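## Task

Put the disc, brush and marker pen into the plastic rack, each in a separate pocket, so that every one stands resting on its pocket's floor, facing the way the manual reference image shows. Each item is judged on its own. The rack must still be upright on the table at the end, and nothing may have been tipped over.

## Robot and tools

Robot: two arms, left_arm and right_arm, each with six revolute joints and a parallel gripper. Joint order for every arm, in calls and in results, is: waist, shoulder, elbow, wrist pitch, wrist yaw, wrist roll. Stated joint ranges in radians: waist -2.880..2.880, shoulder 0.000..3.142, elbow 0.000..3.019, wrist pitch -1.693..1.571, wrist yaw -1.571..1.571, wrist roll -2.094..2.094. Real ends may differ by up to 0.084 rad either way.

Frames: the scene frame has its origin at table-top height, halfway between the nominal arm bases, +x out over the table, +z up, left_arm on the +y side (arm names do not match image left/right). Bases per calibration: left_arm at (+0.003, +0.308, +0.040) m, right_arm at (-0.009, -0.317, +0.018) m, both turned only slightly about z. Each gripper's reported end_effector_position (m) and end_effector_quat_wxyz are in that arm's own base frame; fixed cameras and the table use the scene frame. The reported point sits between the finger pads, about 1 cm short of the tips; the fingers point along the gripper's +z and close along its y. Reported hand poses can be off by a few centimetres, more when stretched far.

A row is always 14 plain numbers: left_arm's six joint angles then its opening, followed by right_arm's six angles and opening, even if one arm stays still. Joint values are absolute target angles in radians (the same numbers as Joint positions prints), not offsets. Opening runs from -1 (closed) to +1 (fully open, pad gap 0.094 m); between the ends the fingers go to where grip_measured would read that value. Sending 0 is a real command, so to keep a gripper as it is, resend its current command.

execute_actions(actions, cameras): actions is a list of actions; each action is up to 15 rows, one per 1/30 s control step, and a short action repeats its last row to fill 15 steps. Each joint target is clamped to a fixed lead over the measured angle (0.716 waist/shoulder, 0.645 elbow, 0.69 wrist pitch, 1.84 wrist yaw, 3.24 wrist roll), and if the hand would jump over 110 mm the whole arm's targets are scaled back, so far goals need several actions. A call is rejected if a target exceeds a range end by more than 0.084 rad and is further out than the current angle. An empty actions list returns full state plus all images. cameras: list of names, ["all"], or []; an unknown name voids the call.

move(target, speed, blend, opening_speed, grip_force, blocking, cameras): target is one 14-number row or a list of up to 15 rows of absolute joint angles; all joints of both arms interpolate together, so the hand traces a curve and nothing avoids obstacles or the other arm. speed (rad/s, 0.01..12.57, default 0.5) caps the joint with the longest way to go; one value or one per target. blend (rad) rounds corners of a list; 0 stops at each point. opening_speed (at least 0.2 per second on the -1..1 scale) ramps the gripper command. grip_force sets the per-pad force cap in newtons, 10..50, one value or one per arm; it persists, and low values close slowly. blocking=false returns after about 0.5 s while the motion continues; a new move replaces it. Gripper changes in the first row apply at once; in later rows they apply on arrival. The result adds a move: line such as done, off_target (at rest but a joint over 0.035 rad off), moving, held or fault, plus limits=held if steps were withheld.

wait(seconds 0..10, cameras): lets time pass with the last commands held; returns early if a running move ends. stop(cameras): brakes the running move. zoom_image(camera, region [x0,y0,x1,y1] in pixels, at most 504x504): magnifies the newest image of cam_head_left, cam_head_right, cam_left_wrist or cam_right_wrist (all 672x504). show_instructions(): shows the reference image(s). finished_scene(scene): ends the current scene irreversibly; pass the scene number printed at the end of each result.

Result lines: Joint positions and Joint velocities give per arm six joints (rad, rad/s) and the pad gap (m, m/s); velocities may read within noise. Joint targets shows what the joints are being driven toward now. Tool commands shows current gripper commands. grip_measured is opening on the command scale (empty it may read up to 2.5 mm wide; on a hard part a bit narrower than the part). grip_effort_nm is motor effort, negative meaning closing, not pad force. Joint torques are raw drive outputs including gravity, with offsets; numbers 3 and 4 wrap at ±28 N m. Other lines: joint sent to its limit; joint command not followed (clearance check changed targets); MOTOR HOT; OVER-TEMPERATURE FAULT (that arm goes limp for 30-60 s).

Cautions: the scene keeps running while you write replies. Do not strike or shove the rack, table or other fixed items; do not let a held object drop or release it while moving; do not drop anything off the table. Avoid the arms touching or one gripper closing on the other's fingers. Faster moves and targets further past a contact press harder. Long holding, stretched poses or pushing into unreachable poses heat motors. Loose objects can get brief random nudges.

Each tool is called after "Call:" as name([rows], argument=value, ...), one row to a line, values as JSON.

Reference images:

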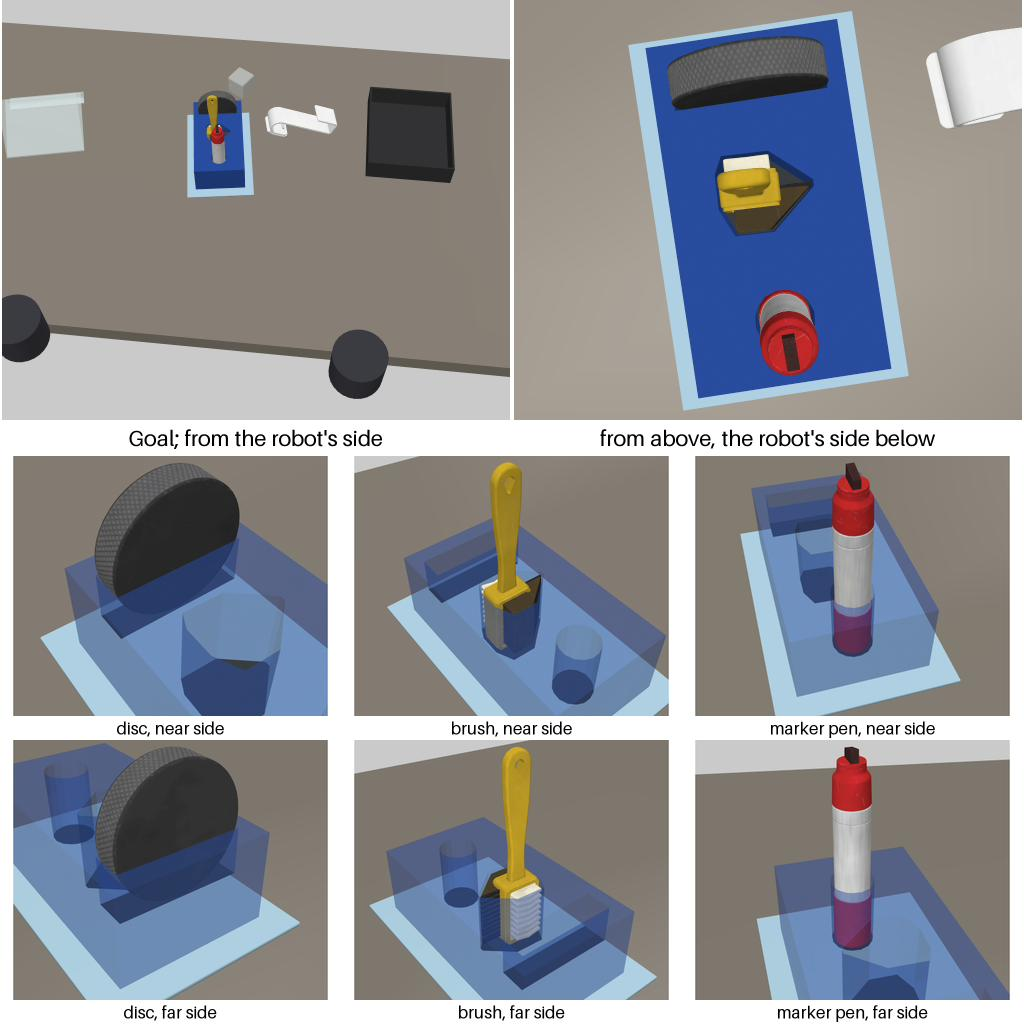

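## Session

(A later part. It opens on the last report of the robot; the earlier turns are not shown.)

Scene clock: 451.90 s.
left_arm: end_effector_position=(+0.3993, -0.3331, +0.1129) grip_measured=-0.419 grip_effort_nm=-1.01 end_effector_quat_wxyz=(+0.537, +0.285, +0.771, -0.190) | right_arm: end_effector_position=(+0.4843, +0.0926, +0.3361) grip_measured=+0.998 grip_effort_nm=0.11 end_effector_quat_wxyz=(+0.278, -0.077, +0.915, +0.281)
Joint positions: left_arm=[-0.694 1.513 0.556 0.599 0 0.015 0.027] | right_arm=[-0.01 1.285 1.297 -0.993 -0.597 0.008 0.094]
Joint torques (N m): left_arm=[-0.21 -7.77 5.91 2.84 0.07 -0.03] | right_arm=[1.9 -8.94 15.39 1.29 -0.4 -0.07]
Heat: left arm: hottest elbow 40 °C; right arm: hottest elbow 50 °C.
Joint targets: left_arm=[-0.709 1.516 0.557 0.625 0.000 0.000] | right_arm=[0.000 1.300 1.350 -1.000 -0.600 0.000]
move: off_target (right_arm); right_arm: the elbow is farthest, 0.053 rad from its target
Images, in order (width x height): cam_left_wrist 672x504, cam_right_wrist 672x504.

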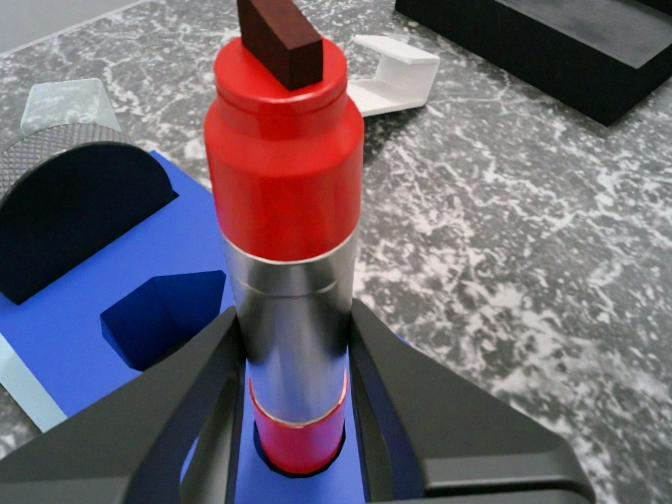

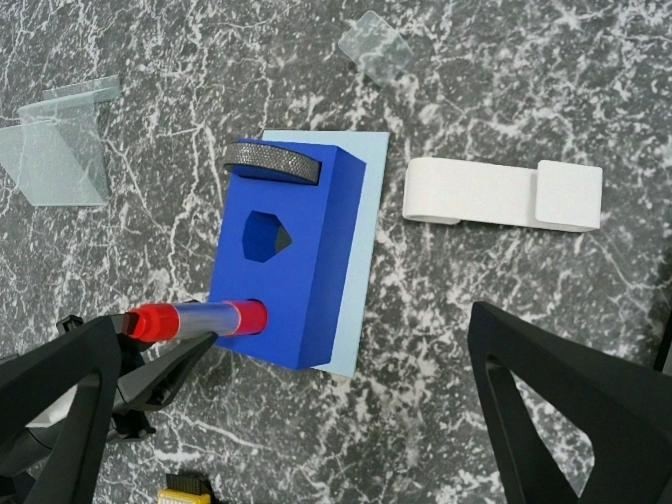

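Call:
move(target=[-0.709,1.571,0.545,0.691,0,0,-0.6,0.0,1.3,1.35,-1.0,-0.6,0.0,1], speed=0.1, cameras=["cam_left_wrist","cam_right_wrist"])

Call:
zoom_image(camera="cam_right_wrist", region=[140, 230, 340, 380])

Scene clock: 457.70 s.
left_arm: end_effector_position=(+0.3991, -0.3329, +0.0960) grip_measured=-0.419 grip_effort_nm=-1.01 end_effector_quat_wxyz=(+0.537, +0.285, +0.771, -0.190) | right_arm: end_effector_position=(+0.4843, +0.0926, +0.3361) grip_measured=+0.998 grip_effort_nm=0.11 end_effector_quat_wxyz=(+0.278, -0.077, +0.915, +0.281)
Joint positions: left_arm=[-0.694 1.568 0.544 0.665 0 0.015 0.027] | right_arm=[-0.01 1.285 1.297 -0.993 -0.597 0.008 0.094]
Joint torques (N m): left_arm=[-0.21 -8.23 5.46 2.86 0.06 -0.04] | right_arm=[1.96 -9.76 15.36 1.17 -0.38 -0.07]
Heat: left arm: hottest elbow 40 °C; right arm: hottest elbow 50 °C.
Joint targets: left_arm=[-0.709 1.571 0.545 0.691 0.000 0.000] | right_arm=[0.000 1.300 1.350 -1.000 -0.600 0.000]
move: off_target (right_arm); right_arm: the elbow is farthest, 0.053 rad from its target
Images, in order (width x height): cam_left_wrist 672x504, cam_right_wrist 672x504.

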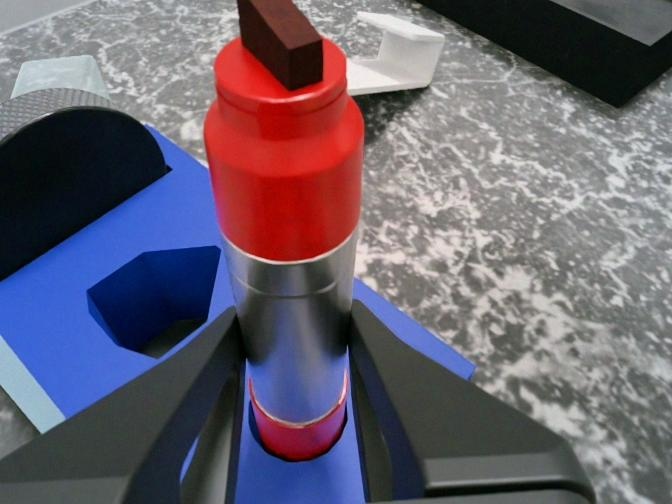

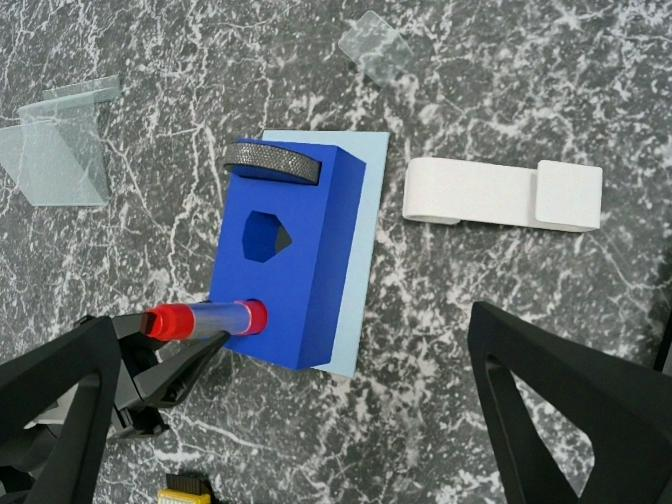

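Scaled by 2.520 from the camera's 672x504 image, which has a finer 960x720 frame.

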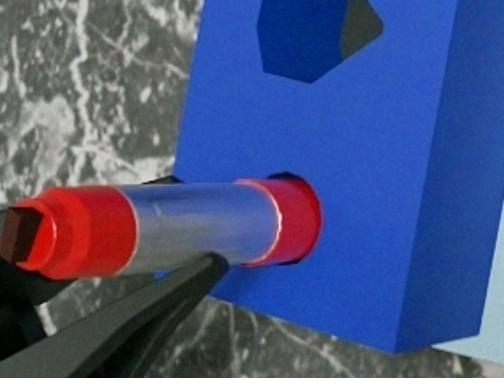

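Call:
move(target=[-0.709,1.629,0.536,0.758,0,0,-0.6,0.0,1.3,1.35,-1.0,-0.6,0.0,1], speed=0.1, cameras=["cam_left_wrist","cam_right_wrist"])

Call:
zoom_image(camera="cam_right_wrist", region=[140, 230, 340, 380])

Scene clock: 461.33 s.
left_arm: end_effector_position=(+0.3989, -0.3328, +0.0791) grip_measured=-0.419 grip_effort_nm=-1.01 end_effector_quat_wxyz=(+0.537, +0.285, +0.771, -0.190) | right_arm: end_effector_position=(+0.4843, +0.0926, +0.3361) grip_measured=+0.998 grip_effort_nm=0.11 end_effector_quat_wxyz=(+0.278, -0.077, +0.915, +0.281)
Joint positions: left_arm=[-0.694 1.626 0.536 0.732 0 0.015 0.027] | right_arm=[-0.01 1.285 1.297 -0.993 -0.597 0.008 0.094]
Joint torques (N m): left_arm=[-0.38 -8.29 4.93 2.86 0.05 -0.04] | right_arm=[1.79 -9.11 15.5 1.16 -0.4 -0.06]
Heat: left arm: hottest elbow 39 °C; right arm: hottest elbow 50 °C.
Joint targets: left_arm=[-0.709 1.629 0.536 0.758 0.000 0.000] | right_arm=[0.000 1.300 1.350 -1.000 -0.600 0.000]
move: off_target (right_arm); right_arm: the elbow is farthest, 0.053 rad from its target
Images, in order (width x height): cam_left_wrist 672x504, cam_right_wrist 672x504.

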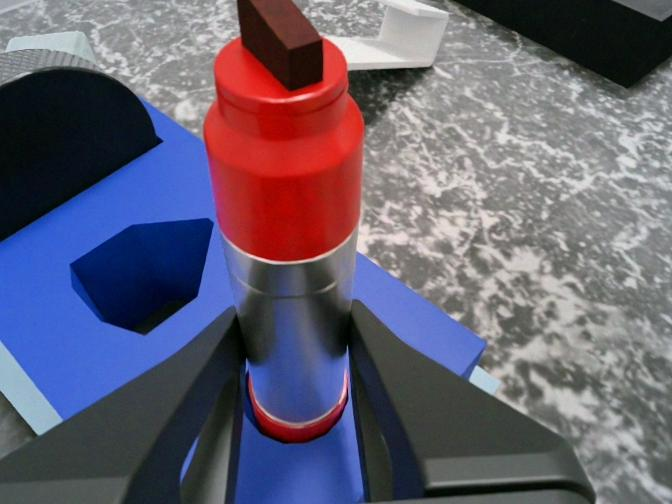

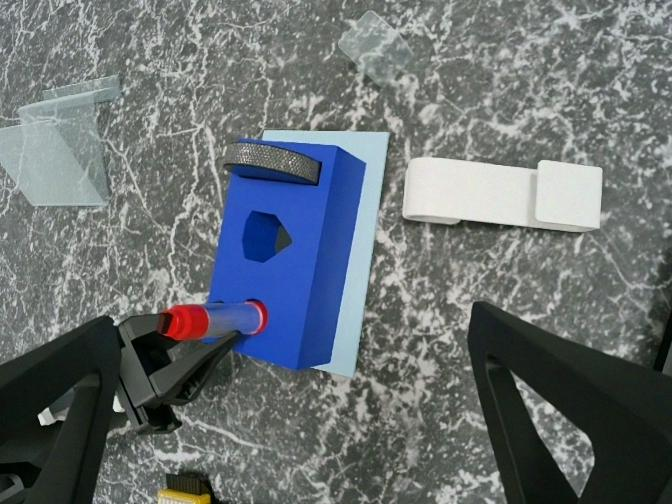

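Scaled by 2.520 from the camera's 672x504 image, which has a finer 960x720 frame.

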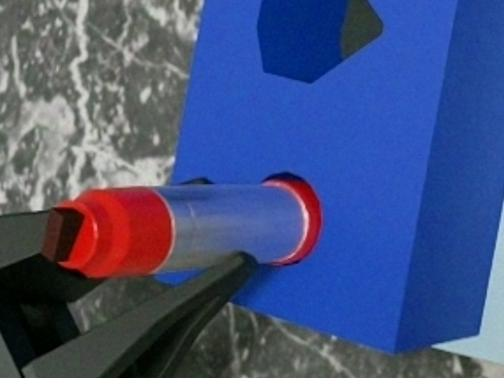

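Call:
move(target=[-0.709,1.6825,0.531,0.815,0,0,-0.6,0.0,1.3,1.35,-1.0,-0.6,0.0,1], speed=0.08, cameras=["cam_left_wrist","cam_right_wrist"])

Call:
zoom_image(camera="cam_right_wrist", region=[140, 230, 340, 380])

Scene clock: 465.30 s.
left_arm: end_effector_position=(+0.3989, -0.3328, +0.0642) grip_measured=-0.419 grip_effort_nm=-1.01 end_effector_quat_wxyz=(+0.537, +0.285, +0.771, -0.190) | right_arm: end_effector_position=(+0.4843, +0.0926, +0.3361) grip_measured=+0.998 grip_effort_nm=0.11 end_effector_quat_wxyz=(+0.278, -0.077, +0.915, +0.281)
Joint positions: left_arm=[-0.694 1.679 0.532 0.789 0 0.015 0.027] | right_arm=[-0.01 1.285 1.297 -0.993 -0.597 0.008 0.094]
Joint torques (N m): left_arm=[-0.26 -8.7 4.56 2.85 0.07 -0.04] | right_arm=[1.61 -8.94 15.45 1.22 -0.4 -0.03]
Heat: left arm: hottest elbow 39 °C; right arm: hottest elbow 51 °C.
Joint targets: left_arm=[-0.709 1.682 0.531 0.815 0.000 0.000] | right_arm=[0.000 1.300 1.350 -1.000 -0.600 0.000]
move: off_target (right_arm); right_arm: the elbow is farthest, 0.053 rad from its target
Images, in order (width x height): cam_left_wrist 672x504, cam_right_wrist 672x504.

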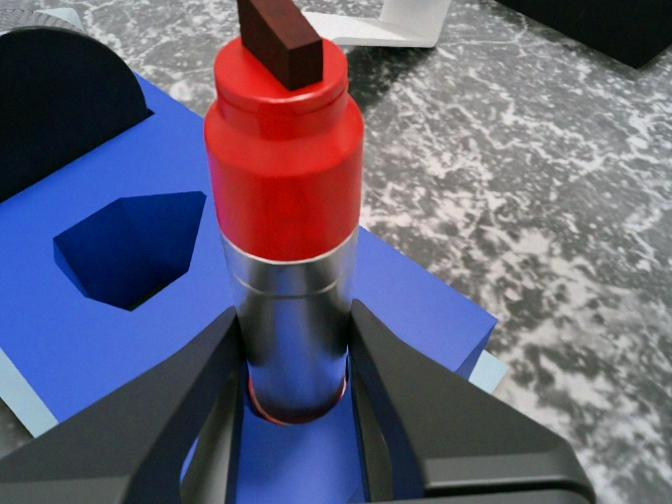

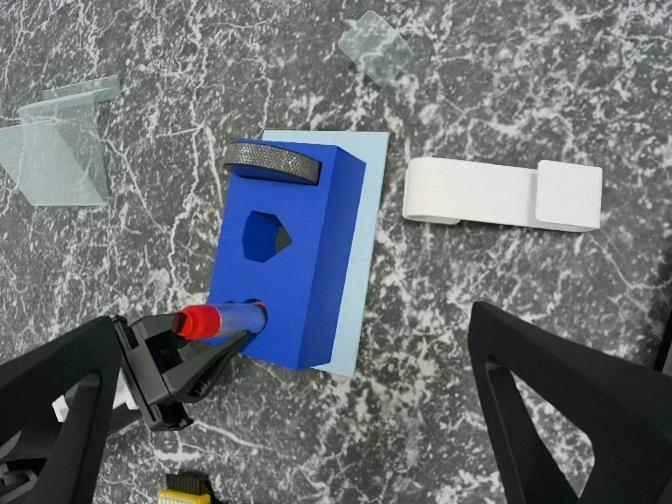

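Scaled by 2.520 from the camera's 672x504 image, which has a finer 960x720 frame.

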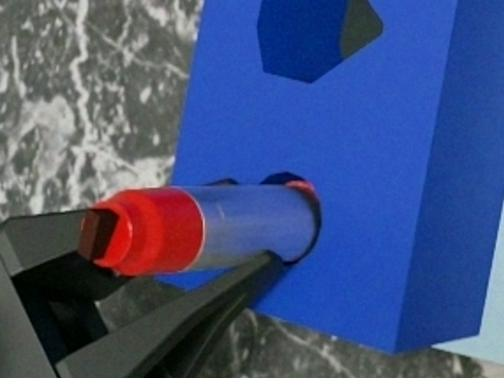

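Call:
move([
  [-0.709,1.704,0.530,0.838,0,0,-0.6,0.0,1.3,1.35,-1.0,-0.6,0.0,1],
  [-0.709,1.704,0.530,0.838,0,0,-0.15,0.0,1.3,1.35,-1.0,-0.6,0.0,1],
], speed=0.08, opening_speed=0.3, cameras=["cam_left_wrist","cam_right_wrist"])

Call:
zoom_image(camera="cam_right_wrist", region=[140, 230, 340, 380])

Scene clock: 470.50 s.
left_arm: end_effector_position=(+0.3997, -0.3334, +0.0607) grip_measured=-0.153 grip_effort_nm=0.16 end_effector_quat_wxyz=(+0.540, +0.284, +0.769, -0.191) | right_arm: end_effector_position=(+0.4843, +0.0926, +0.3361) grip_measured=+0.998 grip_effort_nm=0.11 end_effector_quat_wxyz=(+0.278, -0.077, +0.915, +0.281)
Joint positions: left_arm=[-0.694 1.699 0.532 0.816 0 0.014 0.04] | right_arm=[-0.01 1.285 1.297 -0.993 -0.597 0.008 0.094]
Joint torques (N m): left_arm=[-0.15 -8.64 4.37 2.71 0.08 -0.03] | right_arm=[1.73 -8.82 15.28 1.09 -0.41 -0.09]
Heat: left arm: hottest elbow 39 °C; right arm: hottest elbow 51 °C.
Joint targets: left_arm=[-0.709 1.704 0.530 0.838 0.000 0.000] | right_arm=[0.000 1.300 1.350 -1.000 -0.600 0.000]
move: off_target (right_arm); right_arm: the elbow is farthest, 0.053 rad from its target
Images, in order (width x height): cam_left_wrist 672x504, cam_right_wrist 672x504.

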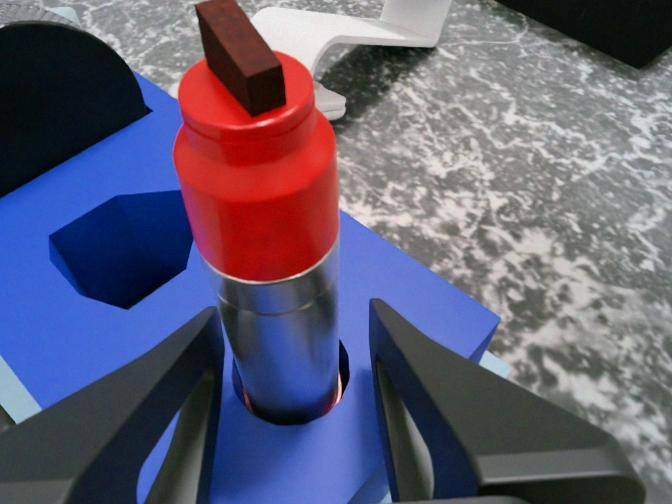

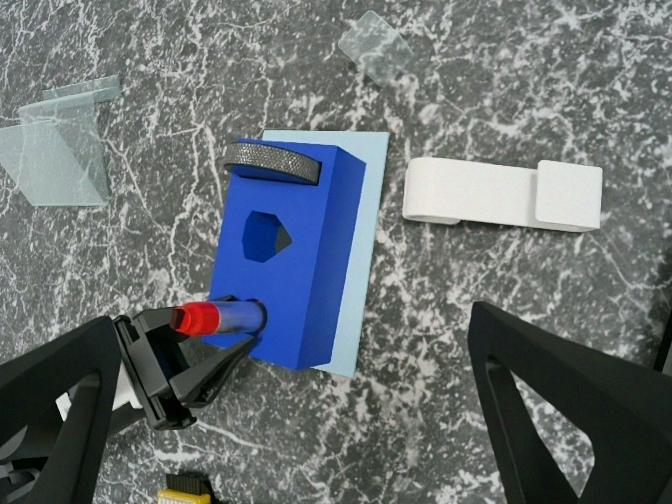

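Scaled by 2.520 from the camera's 672x504 image, which has a finer 960x720 frame.

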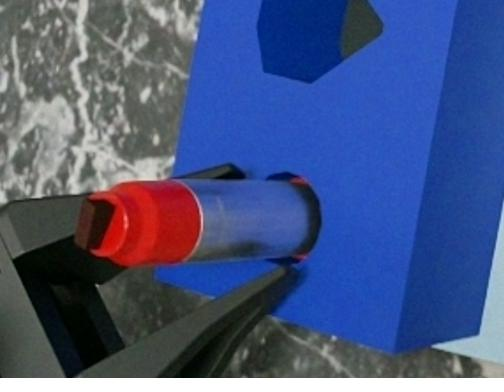

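Call:
move([
  [-0.70,1.50,0.39,0.77,0,0,-0.15,0.0,1.3,1.35,-1.0,-0.6,0.0,1],
  [-0.70,1.246,0.262,0.65,0,0,-0.15,0.0,1.3,1.35,-1.0,-0.6,0.0,1],
  [0.4,0.9,0.9,-0.6,0,0,0.5,0.0,1.3,1.35,-1.0,-0.6,0.0,1],
], speed=[0.25,0.35,0.9], blend=[0.03,0.05,0], cameras=["cam_right_wrist","cam_head_right"])

Call:
zoom_image(camera="cam_right_wrist", region=[140, 230, 340, 380])

Call:
zoom_image(camera="cam_head_right", region=[330, 160, 410, 310])

Scene clock: 479.77 s.
left_arm: end_effector_position=(+0.3884, +0.1577, +0.2990) grip_measured=+0.497 grip_effort_nm=0.16 end_effector_quat_wxyz=(+0.437, -0.166, +0.879, +0.089) | right_arm: end_effector_position=(+0.4843, +0.0926, +0.3361) grip_measured=+0.998 grip_effort_nm=0.11 end_effector_quat_wxyz=(+0.278, -0.077, +0.915, +0.281)
Joint positions: left_arm=[0.387 0.9 0.845 -0.591 0 0.014 0.07] | right_arm=[-0.01 1.285 1.297 -0.993 -0.597 0.008 0.094]
Joint torques (N m): left_arm=[2.26 -2.9 12.78 1.22 0.08 -0.01] | right_arm=[1.79 -9.23 15.32 1.31 -0.43 -0.09]
Heat: left arm: hottest elbow 39 °C; right arm: hottest elbow 51 °C.
Joint targets: left_arm=[0.400 0.900 0.900 -0.600 0.000 0.000] | right_arm=[0.000 1.300 1.350 -1.000 -0.600 0.000]
move: off_target (left_arm, right_arm); target 3's new numbers were sent with left_arm's elbow 0.055 rad from that target; left_arm: the elbow is farthest, 0.055 rad from its target; right_arm: the elbow is farthest, 0.053 rad from its target
Images, in order (width x height): cam_head_right 672x504, cam_right_wrist 672x504.

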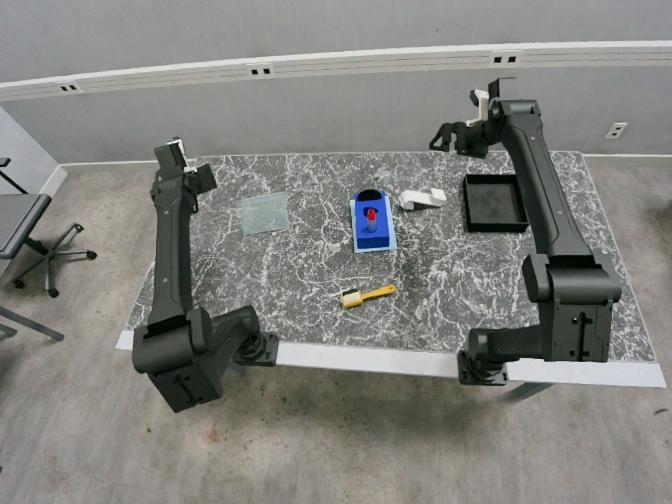

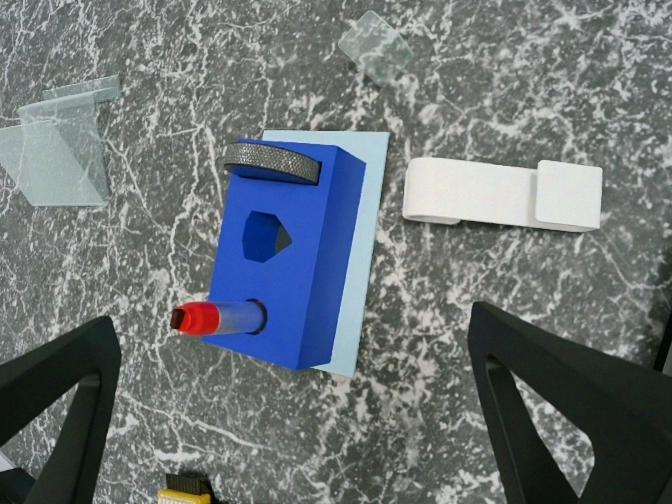

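Scaled by 2.520 from the camera's 672x504 image, which has a finer 960x720 frame.

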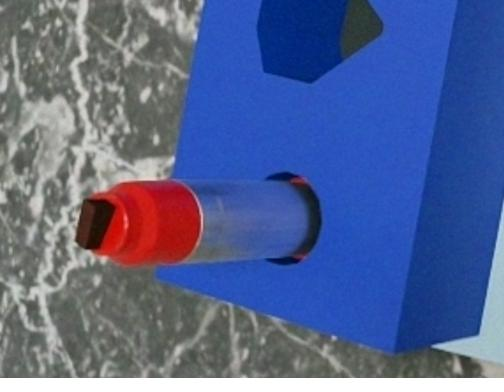

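Scaled by 3.360 from the camera's 672x504 image, which has a finer 960x720 frame.

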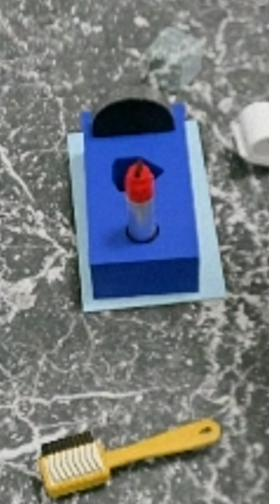

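Call:
move(target=[0.4,0.9,0.9,-0.6,0,0,0.5,0.954,1.30,1.21,-1.4,0,0.954,0.2], speed=0.8, cameras=["cam_right_wrist"])

Scene clock: 488.03 s.
left_arm: end_effector_position=(+0.3884, +0.1577, +0.2990) grip_measured=+0.497 grip_effort_nm=0.16 end_effector_quat_wxyz=(+0.437, -0.166, +0.879, +0.089) | right_arm: end_effector_position=(+0.2260, +0.3143, +0.2362) grip_measured=+0.202 grip_effort_nm=-0.12 end_effector_quat_wxyz=(+0.028, -0.001, +0.999, +0.041)
Joint positions: left_arm=[0.387 0.9 0.845 -0.591 0 0.014 0.07] | right_arm=[0.947 1.288 1.209 -1.392 -0.003 0.945 0.056]
Joint torques (N m): left_arm=[2.2 -3.19 12.86 1.24 0.07 -0.02] | right_arm=[1.08 -8.53 10.13 0.31 0.12 0.12]
Heat: left arm: hottest elbow 41 °C; right arm: hottest elbow 51 °C.
Joint targets: left_arm=[0.400 0.900 0.900 -0.600 0.000 0.000] | right_arm=[0.954 1.300 1.210 -1.400 0.000 0.954]
move: off_target (left_arm); left_arm: the elbow is farthest, 0.055 rad from its target
Images, in order (width x height): cam_right_wrist 672x504.

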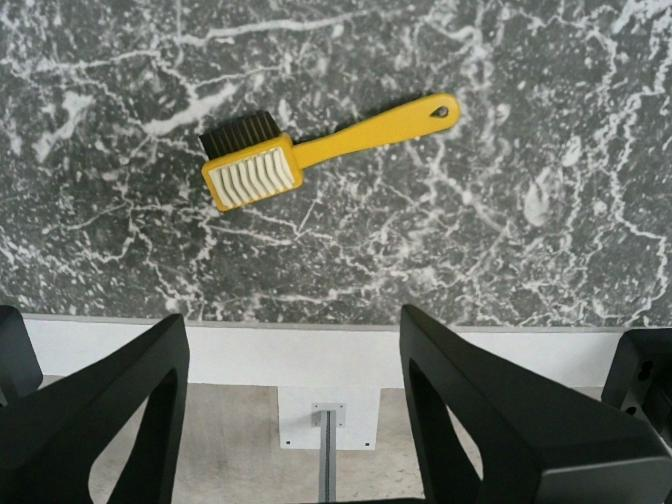

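Call:
zoom_image(camera="cam_right_wrist", region=[190, 80, 480, 230])

Scaled by 1.738 from the camera's 672x504 image, which has a finer 960x720 frame.

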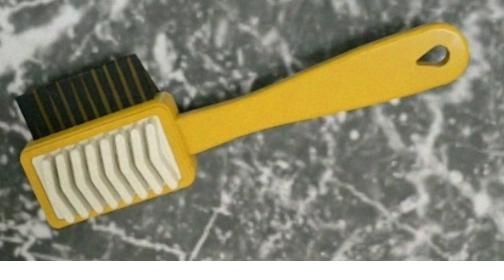

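Call:
move([
  [0.4,0.9,0.9,-0.6,0,0,0.5,0.5,1.15,0.8,-0.9,-0.6,-0.8,-0.2],
  [0.4,0.9,0.9,-0.6,0,0,0.5,0.3296,1.36,0.695,-0.82,-0.784,-1.517,-0.2],
], speed=[0.9,0.4], blend=[0.05,0], cameras=["cam_right_wrist"])

Scene clock: 505.30 s.
left_arm: end_effector_position=(+0.3884, +0.1577, +0.2990) grip_measured=+0.497 grip_effort_nm=0.16 end_effector_quat_wxyz=(+0.437, -0.166, +0.879, +0.089) | right_arm: end_effector_position=(+0.2645, +0.2247, +0.0858) grip_measured=-0.198 grip_effort_nm=-0.12 end_effector_quat_wxyz=(-0.242, +0.748, -0.542, -0.296)
Joint positions: left_arm=[0.387 0.9 0.845 -0.591 0 0.014 0.07] | right_arm=[0.345 1.349 0.695 -0.831 -0.781 -1.508 0.038]
Joint torques (N m): left_arm=[2.26 -2.9 12.81 1.24 0.07 -0.03] | right_arm=[-0.32 -6.83 8.06 1.1 -0.6 -0.03]
Heat: left arm: hottest elbow 45 °C; right arm: hottest elbow 51 °C.
Joint targets: left_arm=[0.400 0.900 0.900 -0.600 0.000 0.000] | right_arm=[0.329 1.360 0.695 -0.820 -0.784 -1.517]
move: off_target (left_arm); left_arm: the elbow is farthest, 0.055 rad from its target
Images, in order (width x height): cam_right_wrist 672x504.

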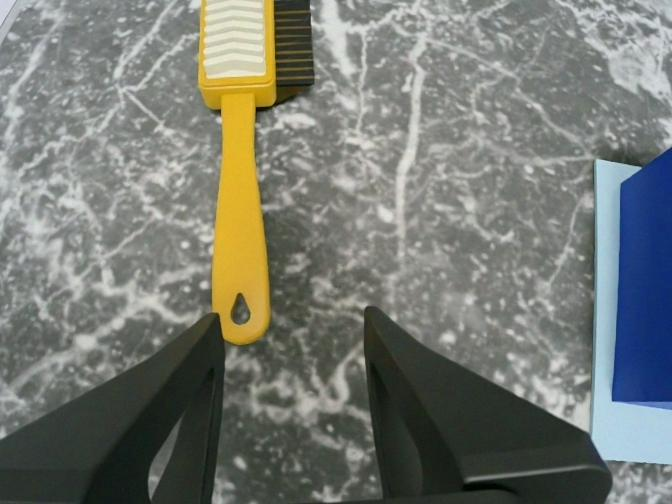

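Call:
move([
  [0.4,0.9,0.9,-0.6,0,0,0.5,0.262,1.325,0.61,-0.845,-0.788,-1.615,-0.2],
], speed=0.4, cameras=["cam_right_wrist"])

Scene clock: 516.43 s.
left_arm: end_effector_position=(+0.3884, +0.1577, +0.2990) grip_measured=+0.497 grip_effort_nm=0.16 end_effector_quat_wxyz=(+0.437, -0.166, +0.879, +0.089) | right_arm: end_effector_position=(+0.2425, +0.1965, +0.0643) grip_measured=-0.198 grip_effort_nm=-0.12 end_effector_quat_wxyz=(-0.239, +0.748, -0.542, -0.299)
Joint positions: left_arm=[0.387 0.9 0.845 -0.591 0 0.014 0.07] | right_arm=[0.277 1.335 0.61 -0.837 -0.785 -1.606 0.038]
Joint torques (N m): left_arm=[2.49 -3.08 12.82 1.21 0.07 -0.03] | right_arm=[0.15 -7.53 7.46 0.13 -0.59 0]
Heat: left arm: hottest elbow 47 °C; right arm: hottest elbow 49 °C.
Joint targets: left_arm=[0.400 0.900 0.900 -0.600 0.000 0.000] | right_arm=[0.262 1.325 0.610 -0.845 -0.788 -1.615]
move: off_target (left_arm); left_arm: the elbow is farthest, 0.055 rad from its target
Images, in order (width x height): cam_right_wrist 672x504.

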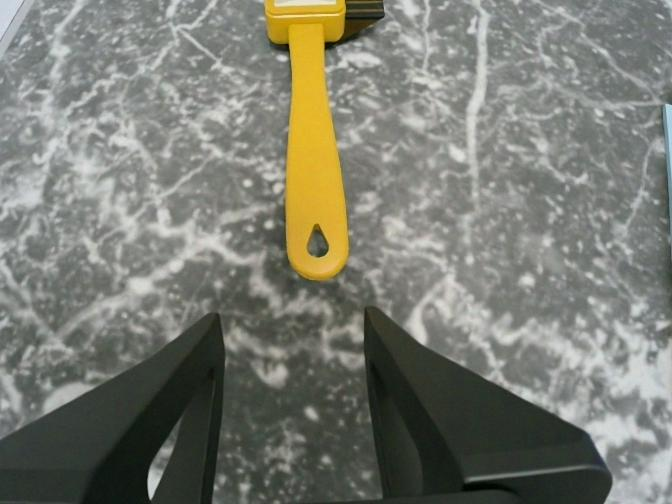

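Call:
move([
  [0.4,0.9,0.9,-0.6,0,0,0.5,0.468,1.482,0.534,-0.428,-0.764,-1.355,-0.2],
], speed=0.3, cameras=["cam_right_wrist"])

Scene clock: 523.80 s.
left_arm: end_effector_position=(+0.3884, +0.1577, +0.2990) grip_measured=+0.497 grip_effort_nm=0.16 end_effector_quat_wxyz=(+0.437, -0.166, +0.879, +0.089) | right_arm: end_effector_position=(+0.2327, +0.2471, +0.0116) grip_measured=-0.198 grip_effort_nm=-0.11 end_effector_quat_wxyz=(-0.246, +0.750, -0.538, -0.294)
Joint positions: left_arm=[0.387 0.9 0.845 -0.591 0 0.014 0.07] | right_arm=[0.453 1.47 0.536 -0.44 -0.767 -1.364 0.038]
Joint torques (N m): left_arm=[2.14 -3.14 12.78 1.29 0.06 -0.03] | right_arm=[2.02 -7.06 6.17 1.09 -0.38 0.19]
Heat: left arm: hottest elbow 48 °C; right arm: hottest elbow 48 °C.
Joint targets: left_arm=[0.400 0.900 0.900 -0.600 0.000 0.000] | right_arm=[0.468 1.482 0.534 -0.428 -0.764 -1.355]
move: off_target (left_arm); left_arm: the elbow is farthest, 0.055 rad from its target
Images, in order (width x height): cam_right_wrist 672x504.

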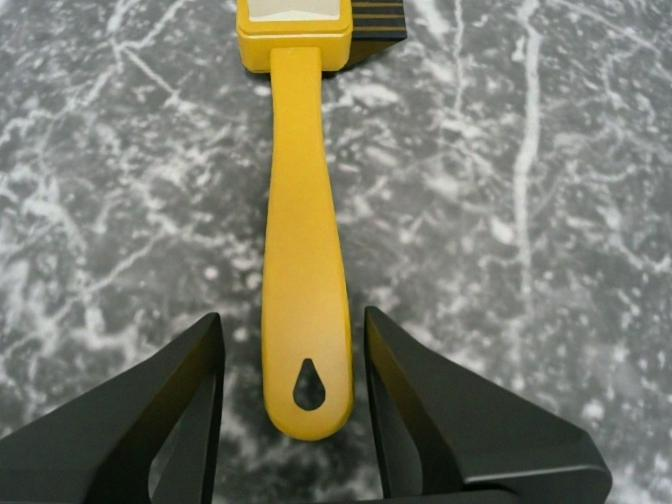

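Call:
move([
  [0.4,0.9,0.9,-0.6,0,0,0.5,0.468,1.478,0.536,-0.428,-0.764,-1.355,-0.2],
  [0.4,0.9,0.9,-0.6,0,0,0.5,0.468,1.478,0.536,-0.428,-0.764,-1.355,-1],
], speed=0.3, opening_speed=0.4, grip_force=50)

Call:
move(target=[0.4,0.9,0.9,-0.6,0,0,0.5,0.466,1.1,0.536,-0.82,-0.764,-1.355,-1], speed=0.3, cameras=["cam_right_wrist","cam_head_right"])

Scene clock: 532.03 s.
left_arm: end_effector_position=(+0.3884, +0.1577, +0.2990) grip_measured=+0.497 grip_effort_nm=0.16 end_effector_quat_wxyz=(+0.437, -0.166, +0.879, +0.089) | right_arm: end_effector_position=(+0.2327, +0.2470, +0.0116) grip_measured=-0.539 grip_effort_nm=-1.02 end_effector_quat_wxyz=(-0.246, +0.750, -0.539, -0.294)
Joint positions: left_arm=[0.387 0.9 0.845 -0.591 0 0.014 0.07] | right_arm=[0.453 1.47 0.536 -0.44 -0.767 -1.363 0.022]
Joint torques (N m): left_arm=[2.08 -3.02 12.81 1.24 0.07 -0.02] | right_arm=[2.49 -6.95 6.46 1.24 -0.35 0.13]
Heat: left arm: hottest elbow 49 °C; right arm: hottest elbow 46 °C.
Joint targets: left_arm=[0.400 0.900 0.900 -0.600 0.000 0.000] | right_arm=[0.468 1.478 0.536 -0.428 -0.764 -1.355]
move: off_target (left_arm); left_arm: the elbow is farthest, 0.055 rad from its target

Scene clock: 533.90 s.
left_arm: end_effector_position=(+0.3884, +0.1577, +0.2990) grip_measured=+0.497 grip_effort_nm=0.16 end_effector_quat_wxyz=(+0.437, -0.166, +0.879, +0.089) | right_arm: end_effector_position=(+0.1918, +0.2267, +0.0967) grip_measured=-0.539 grip_effort_nm=-1.02 end_effector_quat_wxyz=(-0.241, +0.750, -0.541, -0.295)
Joint positions: left_arm=[0.387 0.9 0.845 -0.591 0 0.014 0.07] | right_arm=[0.453 1.108 0.536 -0.812 -0.764 -1.363 0.022]
Joint torques (N m): left_arm=[2.2 -3.14 12.82 1.24 0.07 -0.01] | right_arm=[1.96 -5.07 8.66 0.5 -0.51 0.13]
Heat: left arm: hottest elbow 49 °C; right arm: hottest elbow 46 °C.
Joint targets: left_arm=[0.400 0.900 0.900 -0.600 0.000 0.000] | right_arm=[0.466 1.100 0.536 -0.820 -0.764 -1.355]
move: off_target (left_arm); left_arm: the elbow is farthest, 0.055 rad from its target
Images, in order (width x height): cam_head_right 672x504, cam_right_wrist 672x504.

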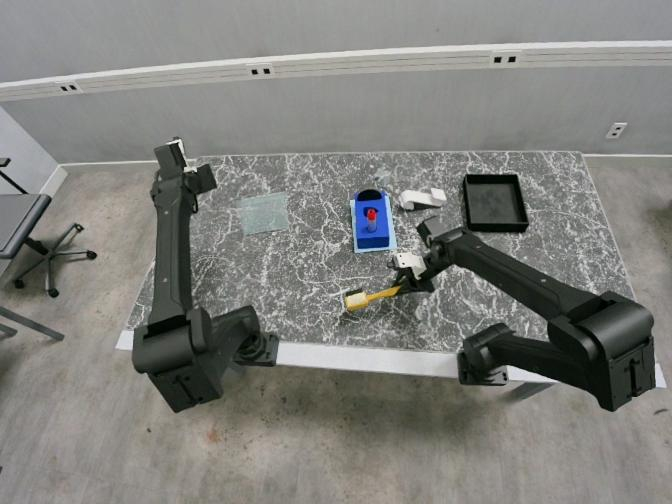

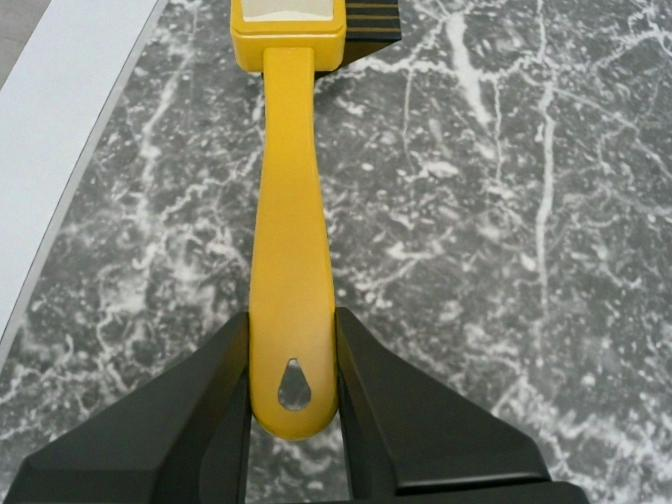

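Call:
move([
  [0.4,0.9,0.9,-0.6,0,0,0.5,0.3,1.1,1.2,-1.2,-0.3,-0.5,-1],
  [0.4,0.9,0.9,-0.6,0,0,0.5,0.25,1.8,2.0,-1.6,0,0.2,-1],
  [0.4,0.9,0.9,-0.6,0,0,0.5,0.562,1.91,2.03,-1.635,0,0.379,-1],
], speed=[0.7,0.7,0.4], blend=[0.1,0.05,0], cameras=["cam_right_wrist","cam_head_right","cam_left_wrist"])

Scene clock: 549.80 s.
left_arm: end_effector_position=(+0.3884, +0.1577, +0.2990) grip_measured=+0.497 grip_effort_nm=0.16 end_effector_quat_wxyz=(+0.437, -0.166, +0.879, +0.089) | right_arm: end_effector_position=(+0.5027, +0.3172, +0.2479) grip_measured=-0.539 grip_effort_nm=-1.02 end_effector_quat_wxyz=(+0.008, -0.097, +0.995, +0.005)
Joint positions: left_arm=[0.387 0.9 0.845 -0.591 0 0.014 0.07] | right_arm=[0.563 1.901 1.977 -1.627 -0.002 0.37 0.022]
Joint torques (N m): left_arm=[2.2 -3.08 12.81 1.22 0.07 0] | right_arm=[0.85 -19.08 14.58 0.17 0.07 0.13]
Heat: left arm: hottest elbow 51 °C; right arm: hottest elbow 46 °C.
Joint targets: left_arm=[0.400 0.900 0.900 -0.600 0.000 0.000] | right_arm=[0.562 1.910 2.030 -1.635 0.000 0.379]
move: off_target (left_arm, right_arm); left_arm: the elbow is farthest, 0.055 rad from its target; right_arm: the elbow is farthest, 0.053 rad from its target
Images, in order (width x height): cam_head_right 672x504, cam_left_wrist 672x504, cam_right_wrist 672x504.

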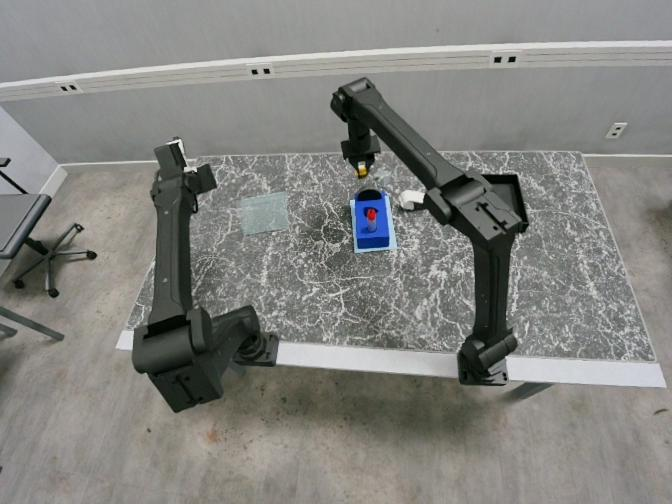

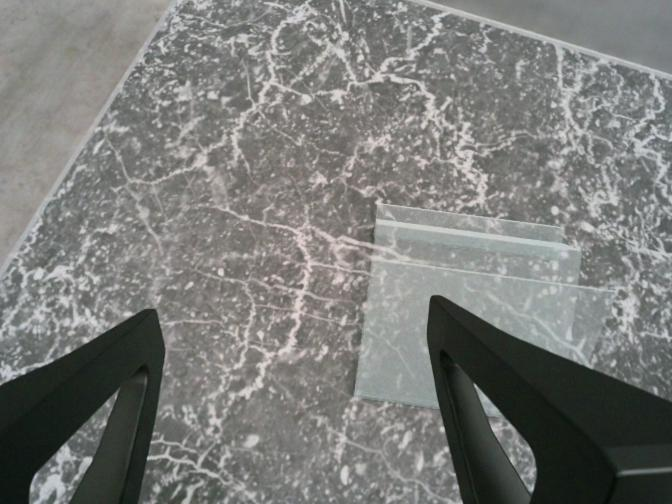

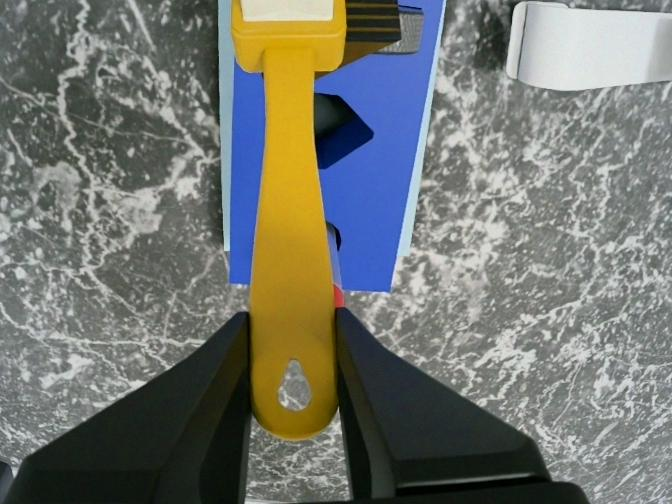

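Call:
move(target=[0.4,0.9,0.9,-0.6,0,0,0.5,0.562,1.91,2.03,-1.635,0,0.379,-1], grip_force=[50,20], cameras=["cam_right_wrist"])

Scene clock: 553.60 s.
left_arm: end_effector_position=(+0.3884, +0.1577, +0.2990) grip_measured=+0.497 grip_effort_nm=0.16 end_effector_quat_wxyz=(+0.437, -0.166, +0.879, +0.089) | right_arm: end_effector_position=(+0.5027, +0.3172, +0.2479) grip_measured=-0.530 grip_effort_nm=-0.48 end_effector_quat_wxyz=(+0.008, -0.096, +0.995, +0.005)
Joint positions: left_arm=[0.387 0.9 0.845 -0.591 0 0.014 0.07] | right_arm=[0.563 1.901 1.977 -1.627 -0.002 0.37 0.022]
Joint torques (N m): left_arm=[2.26 -3.19 12.86 1.22 0.06 -0.02] | right_arm=[0.44 -19.6 14.52 0.24 0.09 0.19]
Heat: left arm: hottest elbow 51 °C; right arm: hottest elbow 47 °C.
Joint targets: left_arm=[0.400 0.900 0.900 -0.600 0.000 0.000] | right_arm=[0.562 1.910 2.030 -1.635 0.000 0.379]
grip_force (N): 50, 20
move: off_target (left_arm, right_arm); left_arm: the elbow is farthest, 0.055 rad from its target; right_arm: the elbow is farthest, 0.053 rad from its target
Images, in order (width x height): cam_right_wrist 672x504.

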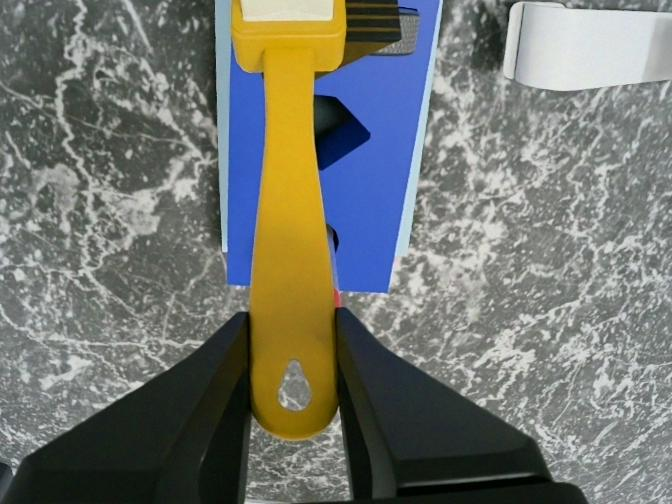

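Call:
move(target=[0.4,0.9,0.9,-0.6,0,0,0.5,0.562,1.91,2.03,-1.635,0,0.379,-1], grip_force=[50,10])

Call:
wait(seconds=2, cameras=["cam_right_wrist","cam_head_right"])

Scene clock: 557.90 s.
left_arm: end_effector_position=(+0.3884, +0.1577, +0.2990) grip_measured=+0.497 grip_effort_nm=0.16 end_effector_quat_wxyz=(+0.437, -0.166, +0.879, +0.089) | right_arm: end_effector_position=(+0.5027, +0.3172, +0.2479) grip_measured=-0.524 grip_effort_nm=-0.29 end_effector_quat_wxyz=(+0.008, -0.096, +0.995, +0.005)
Joint positions: left_arm=[0.387 0.9 0.845 -0.591 0 0.014 0.07] | right_arm=[0.563 1.901 1.977 -1.627 -0.002 0.37 0.022]
Joint torques (N m): left_arm=[2.08 -2.96 12.81 1.22 0.05 -0.03] | right_arm=[0.97 -19.31 14.39 0.21 0.05 0.17]
Heat: left arm: hottest elbow 51 °C; right arm: hottest elbow 48 °C.
Joint targets: left_arm=[0.400 0.900 0.900 -0.600 0.000 0.000] | right_arm=[0.562 1.910 2.030 -1.635 0.000 0.379]
grip_force (N): 50, 10
move: off_target (left_arm, right_arm); left_arm: the elbow is farthest, 0.055 rad from its target; right_arm: the elbow is farthest, 0.053 rad from its target

Scene clock: 559.90 s.
left_arm: end_effector_position=(+0.3884, +0.1577, +0.2990) grip_measured=+0.497 grip_effort_nm=0.16 end_effector_quat_wxyz=(+0.437, -0.166, +0.879, +0.089) | right_arm: end_effector_position=(+0.5027, +0.3172, +0.2479) grip_measured=-0.524 grip_effort_nm=-0.29 end_effector_quat_wxyz=(+0.008, -0.096, +0.995, +0.005)
Joint positions: left_arm=[0.387 0.9 0.845 -0.591 0 0.014 0.07] | right_arm=[0.563 1.901 1.977 -1.627 -0.002 0.37 0.022]
Joint torques (N m): left_arm=[2.26 -3.19 12.81 1.22 0.08 -0.04] | right_arm=[0.85 -18.9 14.5 0.28 0.05 0.12]
Heat: left arm: hottest elbow 51 °C; right arm: hottest elbow 48 °C.
Joint targets: left_arm=[0.400 0.900 0.900 -0.600 0.000 0.000] | right_arm=[0.562 1.910 2.030 -1.635 0.000 0.379]
Tool commands: left_gripper/opening=+0.5 right_gripper/opening=-1.0
grip_force (N): 50, 10
wait: 2.00 s; at rest by 0.17 s
Images, in order (width x height): cam_head_right 672x504, cam_right_wrist 672x504.

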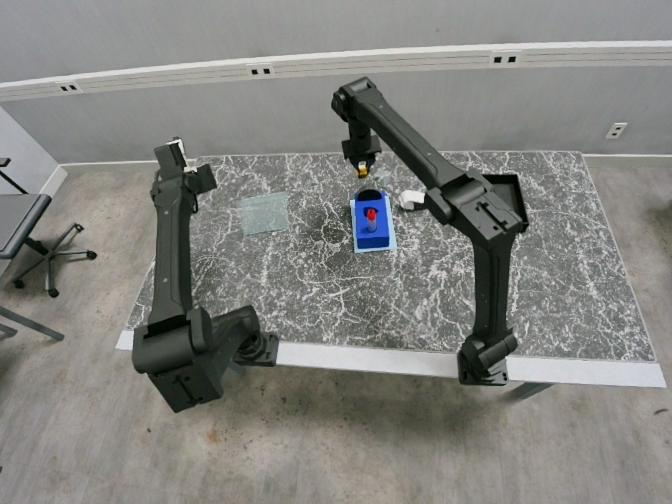

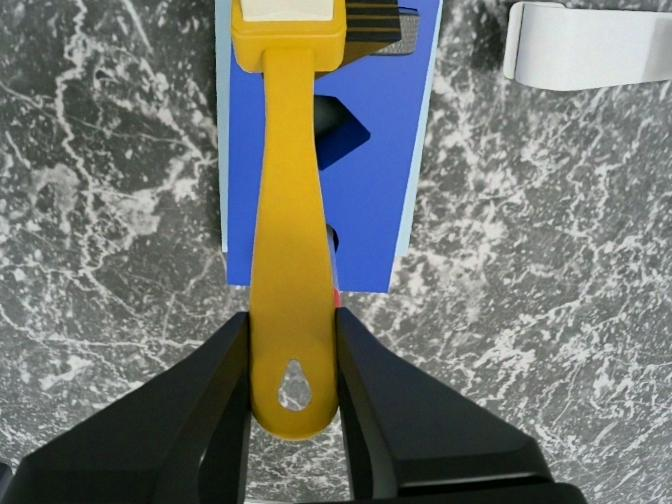

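Call:
move(target=[0.4,0.9,0.9,-0.6,0,0,0.5,0.562,1.91,2.03,-1.635,0,0.379,-0.519], opening_speed=0.2, cameras=["cam_right_wrist"])

Scene clock: 567.73 s.
left_arm: end_effector_position=(+0.3884, +0.1577, +0.2990) grip_measured=+0.497 grip_effort_nm=0.16 end_effector_quat_wxyz=(+0.437, -0.166, +0.879, +0.089) | right_arm: end_effector_position=(+0.5027, +0.3172, +0.2479) grip_measured=-0.518 grip_effort_nm=-0.12 end_effector_quat_wxyz=(+0.008, -0.096, +0.995, +0.005)
Joint positions: left_arm=[0.387 0.9 0.845 -0.591 0 0.014 0.07] | right_arm=[0.563 1.901 1.977 -1.627 -0.002 0.37 0.023]
Joint torques (N m): left_arm=[2.2 -3.02 12.79 1.22 0.08 -0.03] | right_arm=[0.56 -18.9 14.56 0.17 0.06 0.21]
Heat: left arm: hottest elbow 52 °C; right arm: hottest elbow 49 °C.
Joint targets: left_arm=[0.400 0.900 0.900 -0.600 0.000 0.000] | right_arm=[0.562 1.910 2.030 -1.635 0.000 0.379]
grip_force (N): 50, 10
move: off_target (left_arm, right_arm); left_arm: the elbow is farthest, 0.055 rad from its target; right_arm: the elbow is farthest, 0.053 rad from its target
Images, in order (width x height): cam_right_wrist 672x504.

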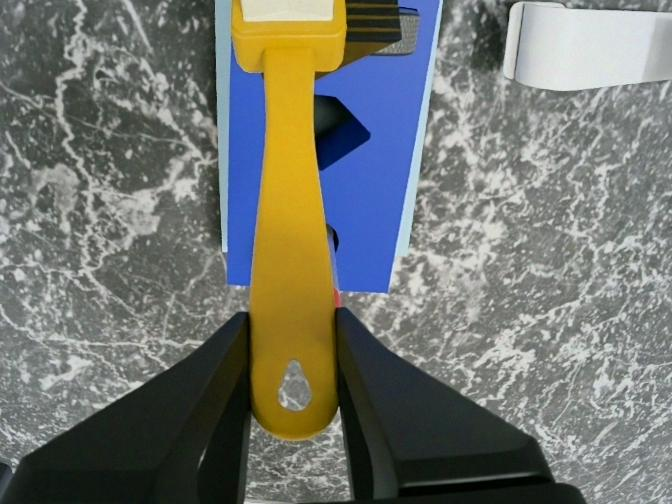

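Call:
move(target=[0.4,0.9,0.9,-0.6,0,0,0.5,0.562,1.91,2.03,-1.635,0,0.379,-0.515], opening_speed=0.2, cameras=["cam_right_wrist"])

Scene clock: 570.00 s.
left_arm: end_effector_position=(+0.3884, +0.1577, +0.2990) grip_measured=+0.497 grip_effort_nm=0.16 end_effector_quat_wxyz=(+0.437, -0.166, +0.879, +0.089) | right_arm: end_effector_position=(+0.5027, +0.3172, +0.2479) grip_measured=-0.515 grip_effort_nm=0.00 end_effector_quat_wxyz=(+0.008, -0.096, +0.995, +0.005)
Joint positions: left_arm=[0.387 0.9 0.845 -0.591 0 0.014 0.07] | right_arm=[0.563 1.901 1.977 -1.627 -0.002 0.37 0.023]
Joint torques (N m): left_arm=[2.2 -3.02 12.85 1.22 0.07 -0.03] | right_arm=[0.67 -19.43 14.56 0.06 0.04 0.16]
Heat: left arm: hottest elbow 52 °C; right arm: hottest elbow 50 °C.
Joint targets: left_arm=[0.400 0.900 0.900 -0.600 0.000 0.000] | right_arm=[0.562 1.910 2.030 -1.635 0.000 0.379]
grip_force (N): 50, 10
move: off_target (left_arm, right_arm); left_arm: the elbow is farthest, 0.055 rad from its target; right_arm: the elbow is farthest, 0.053 rad from its target
Images, in order (width x height): cam_right_wrist 672x504.

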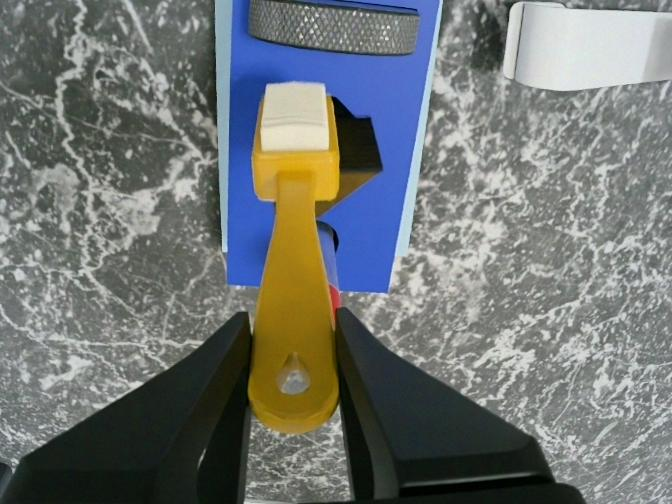

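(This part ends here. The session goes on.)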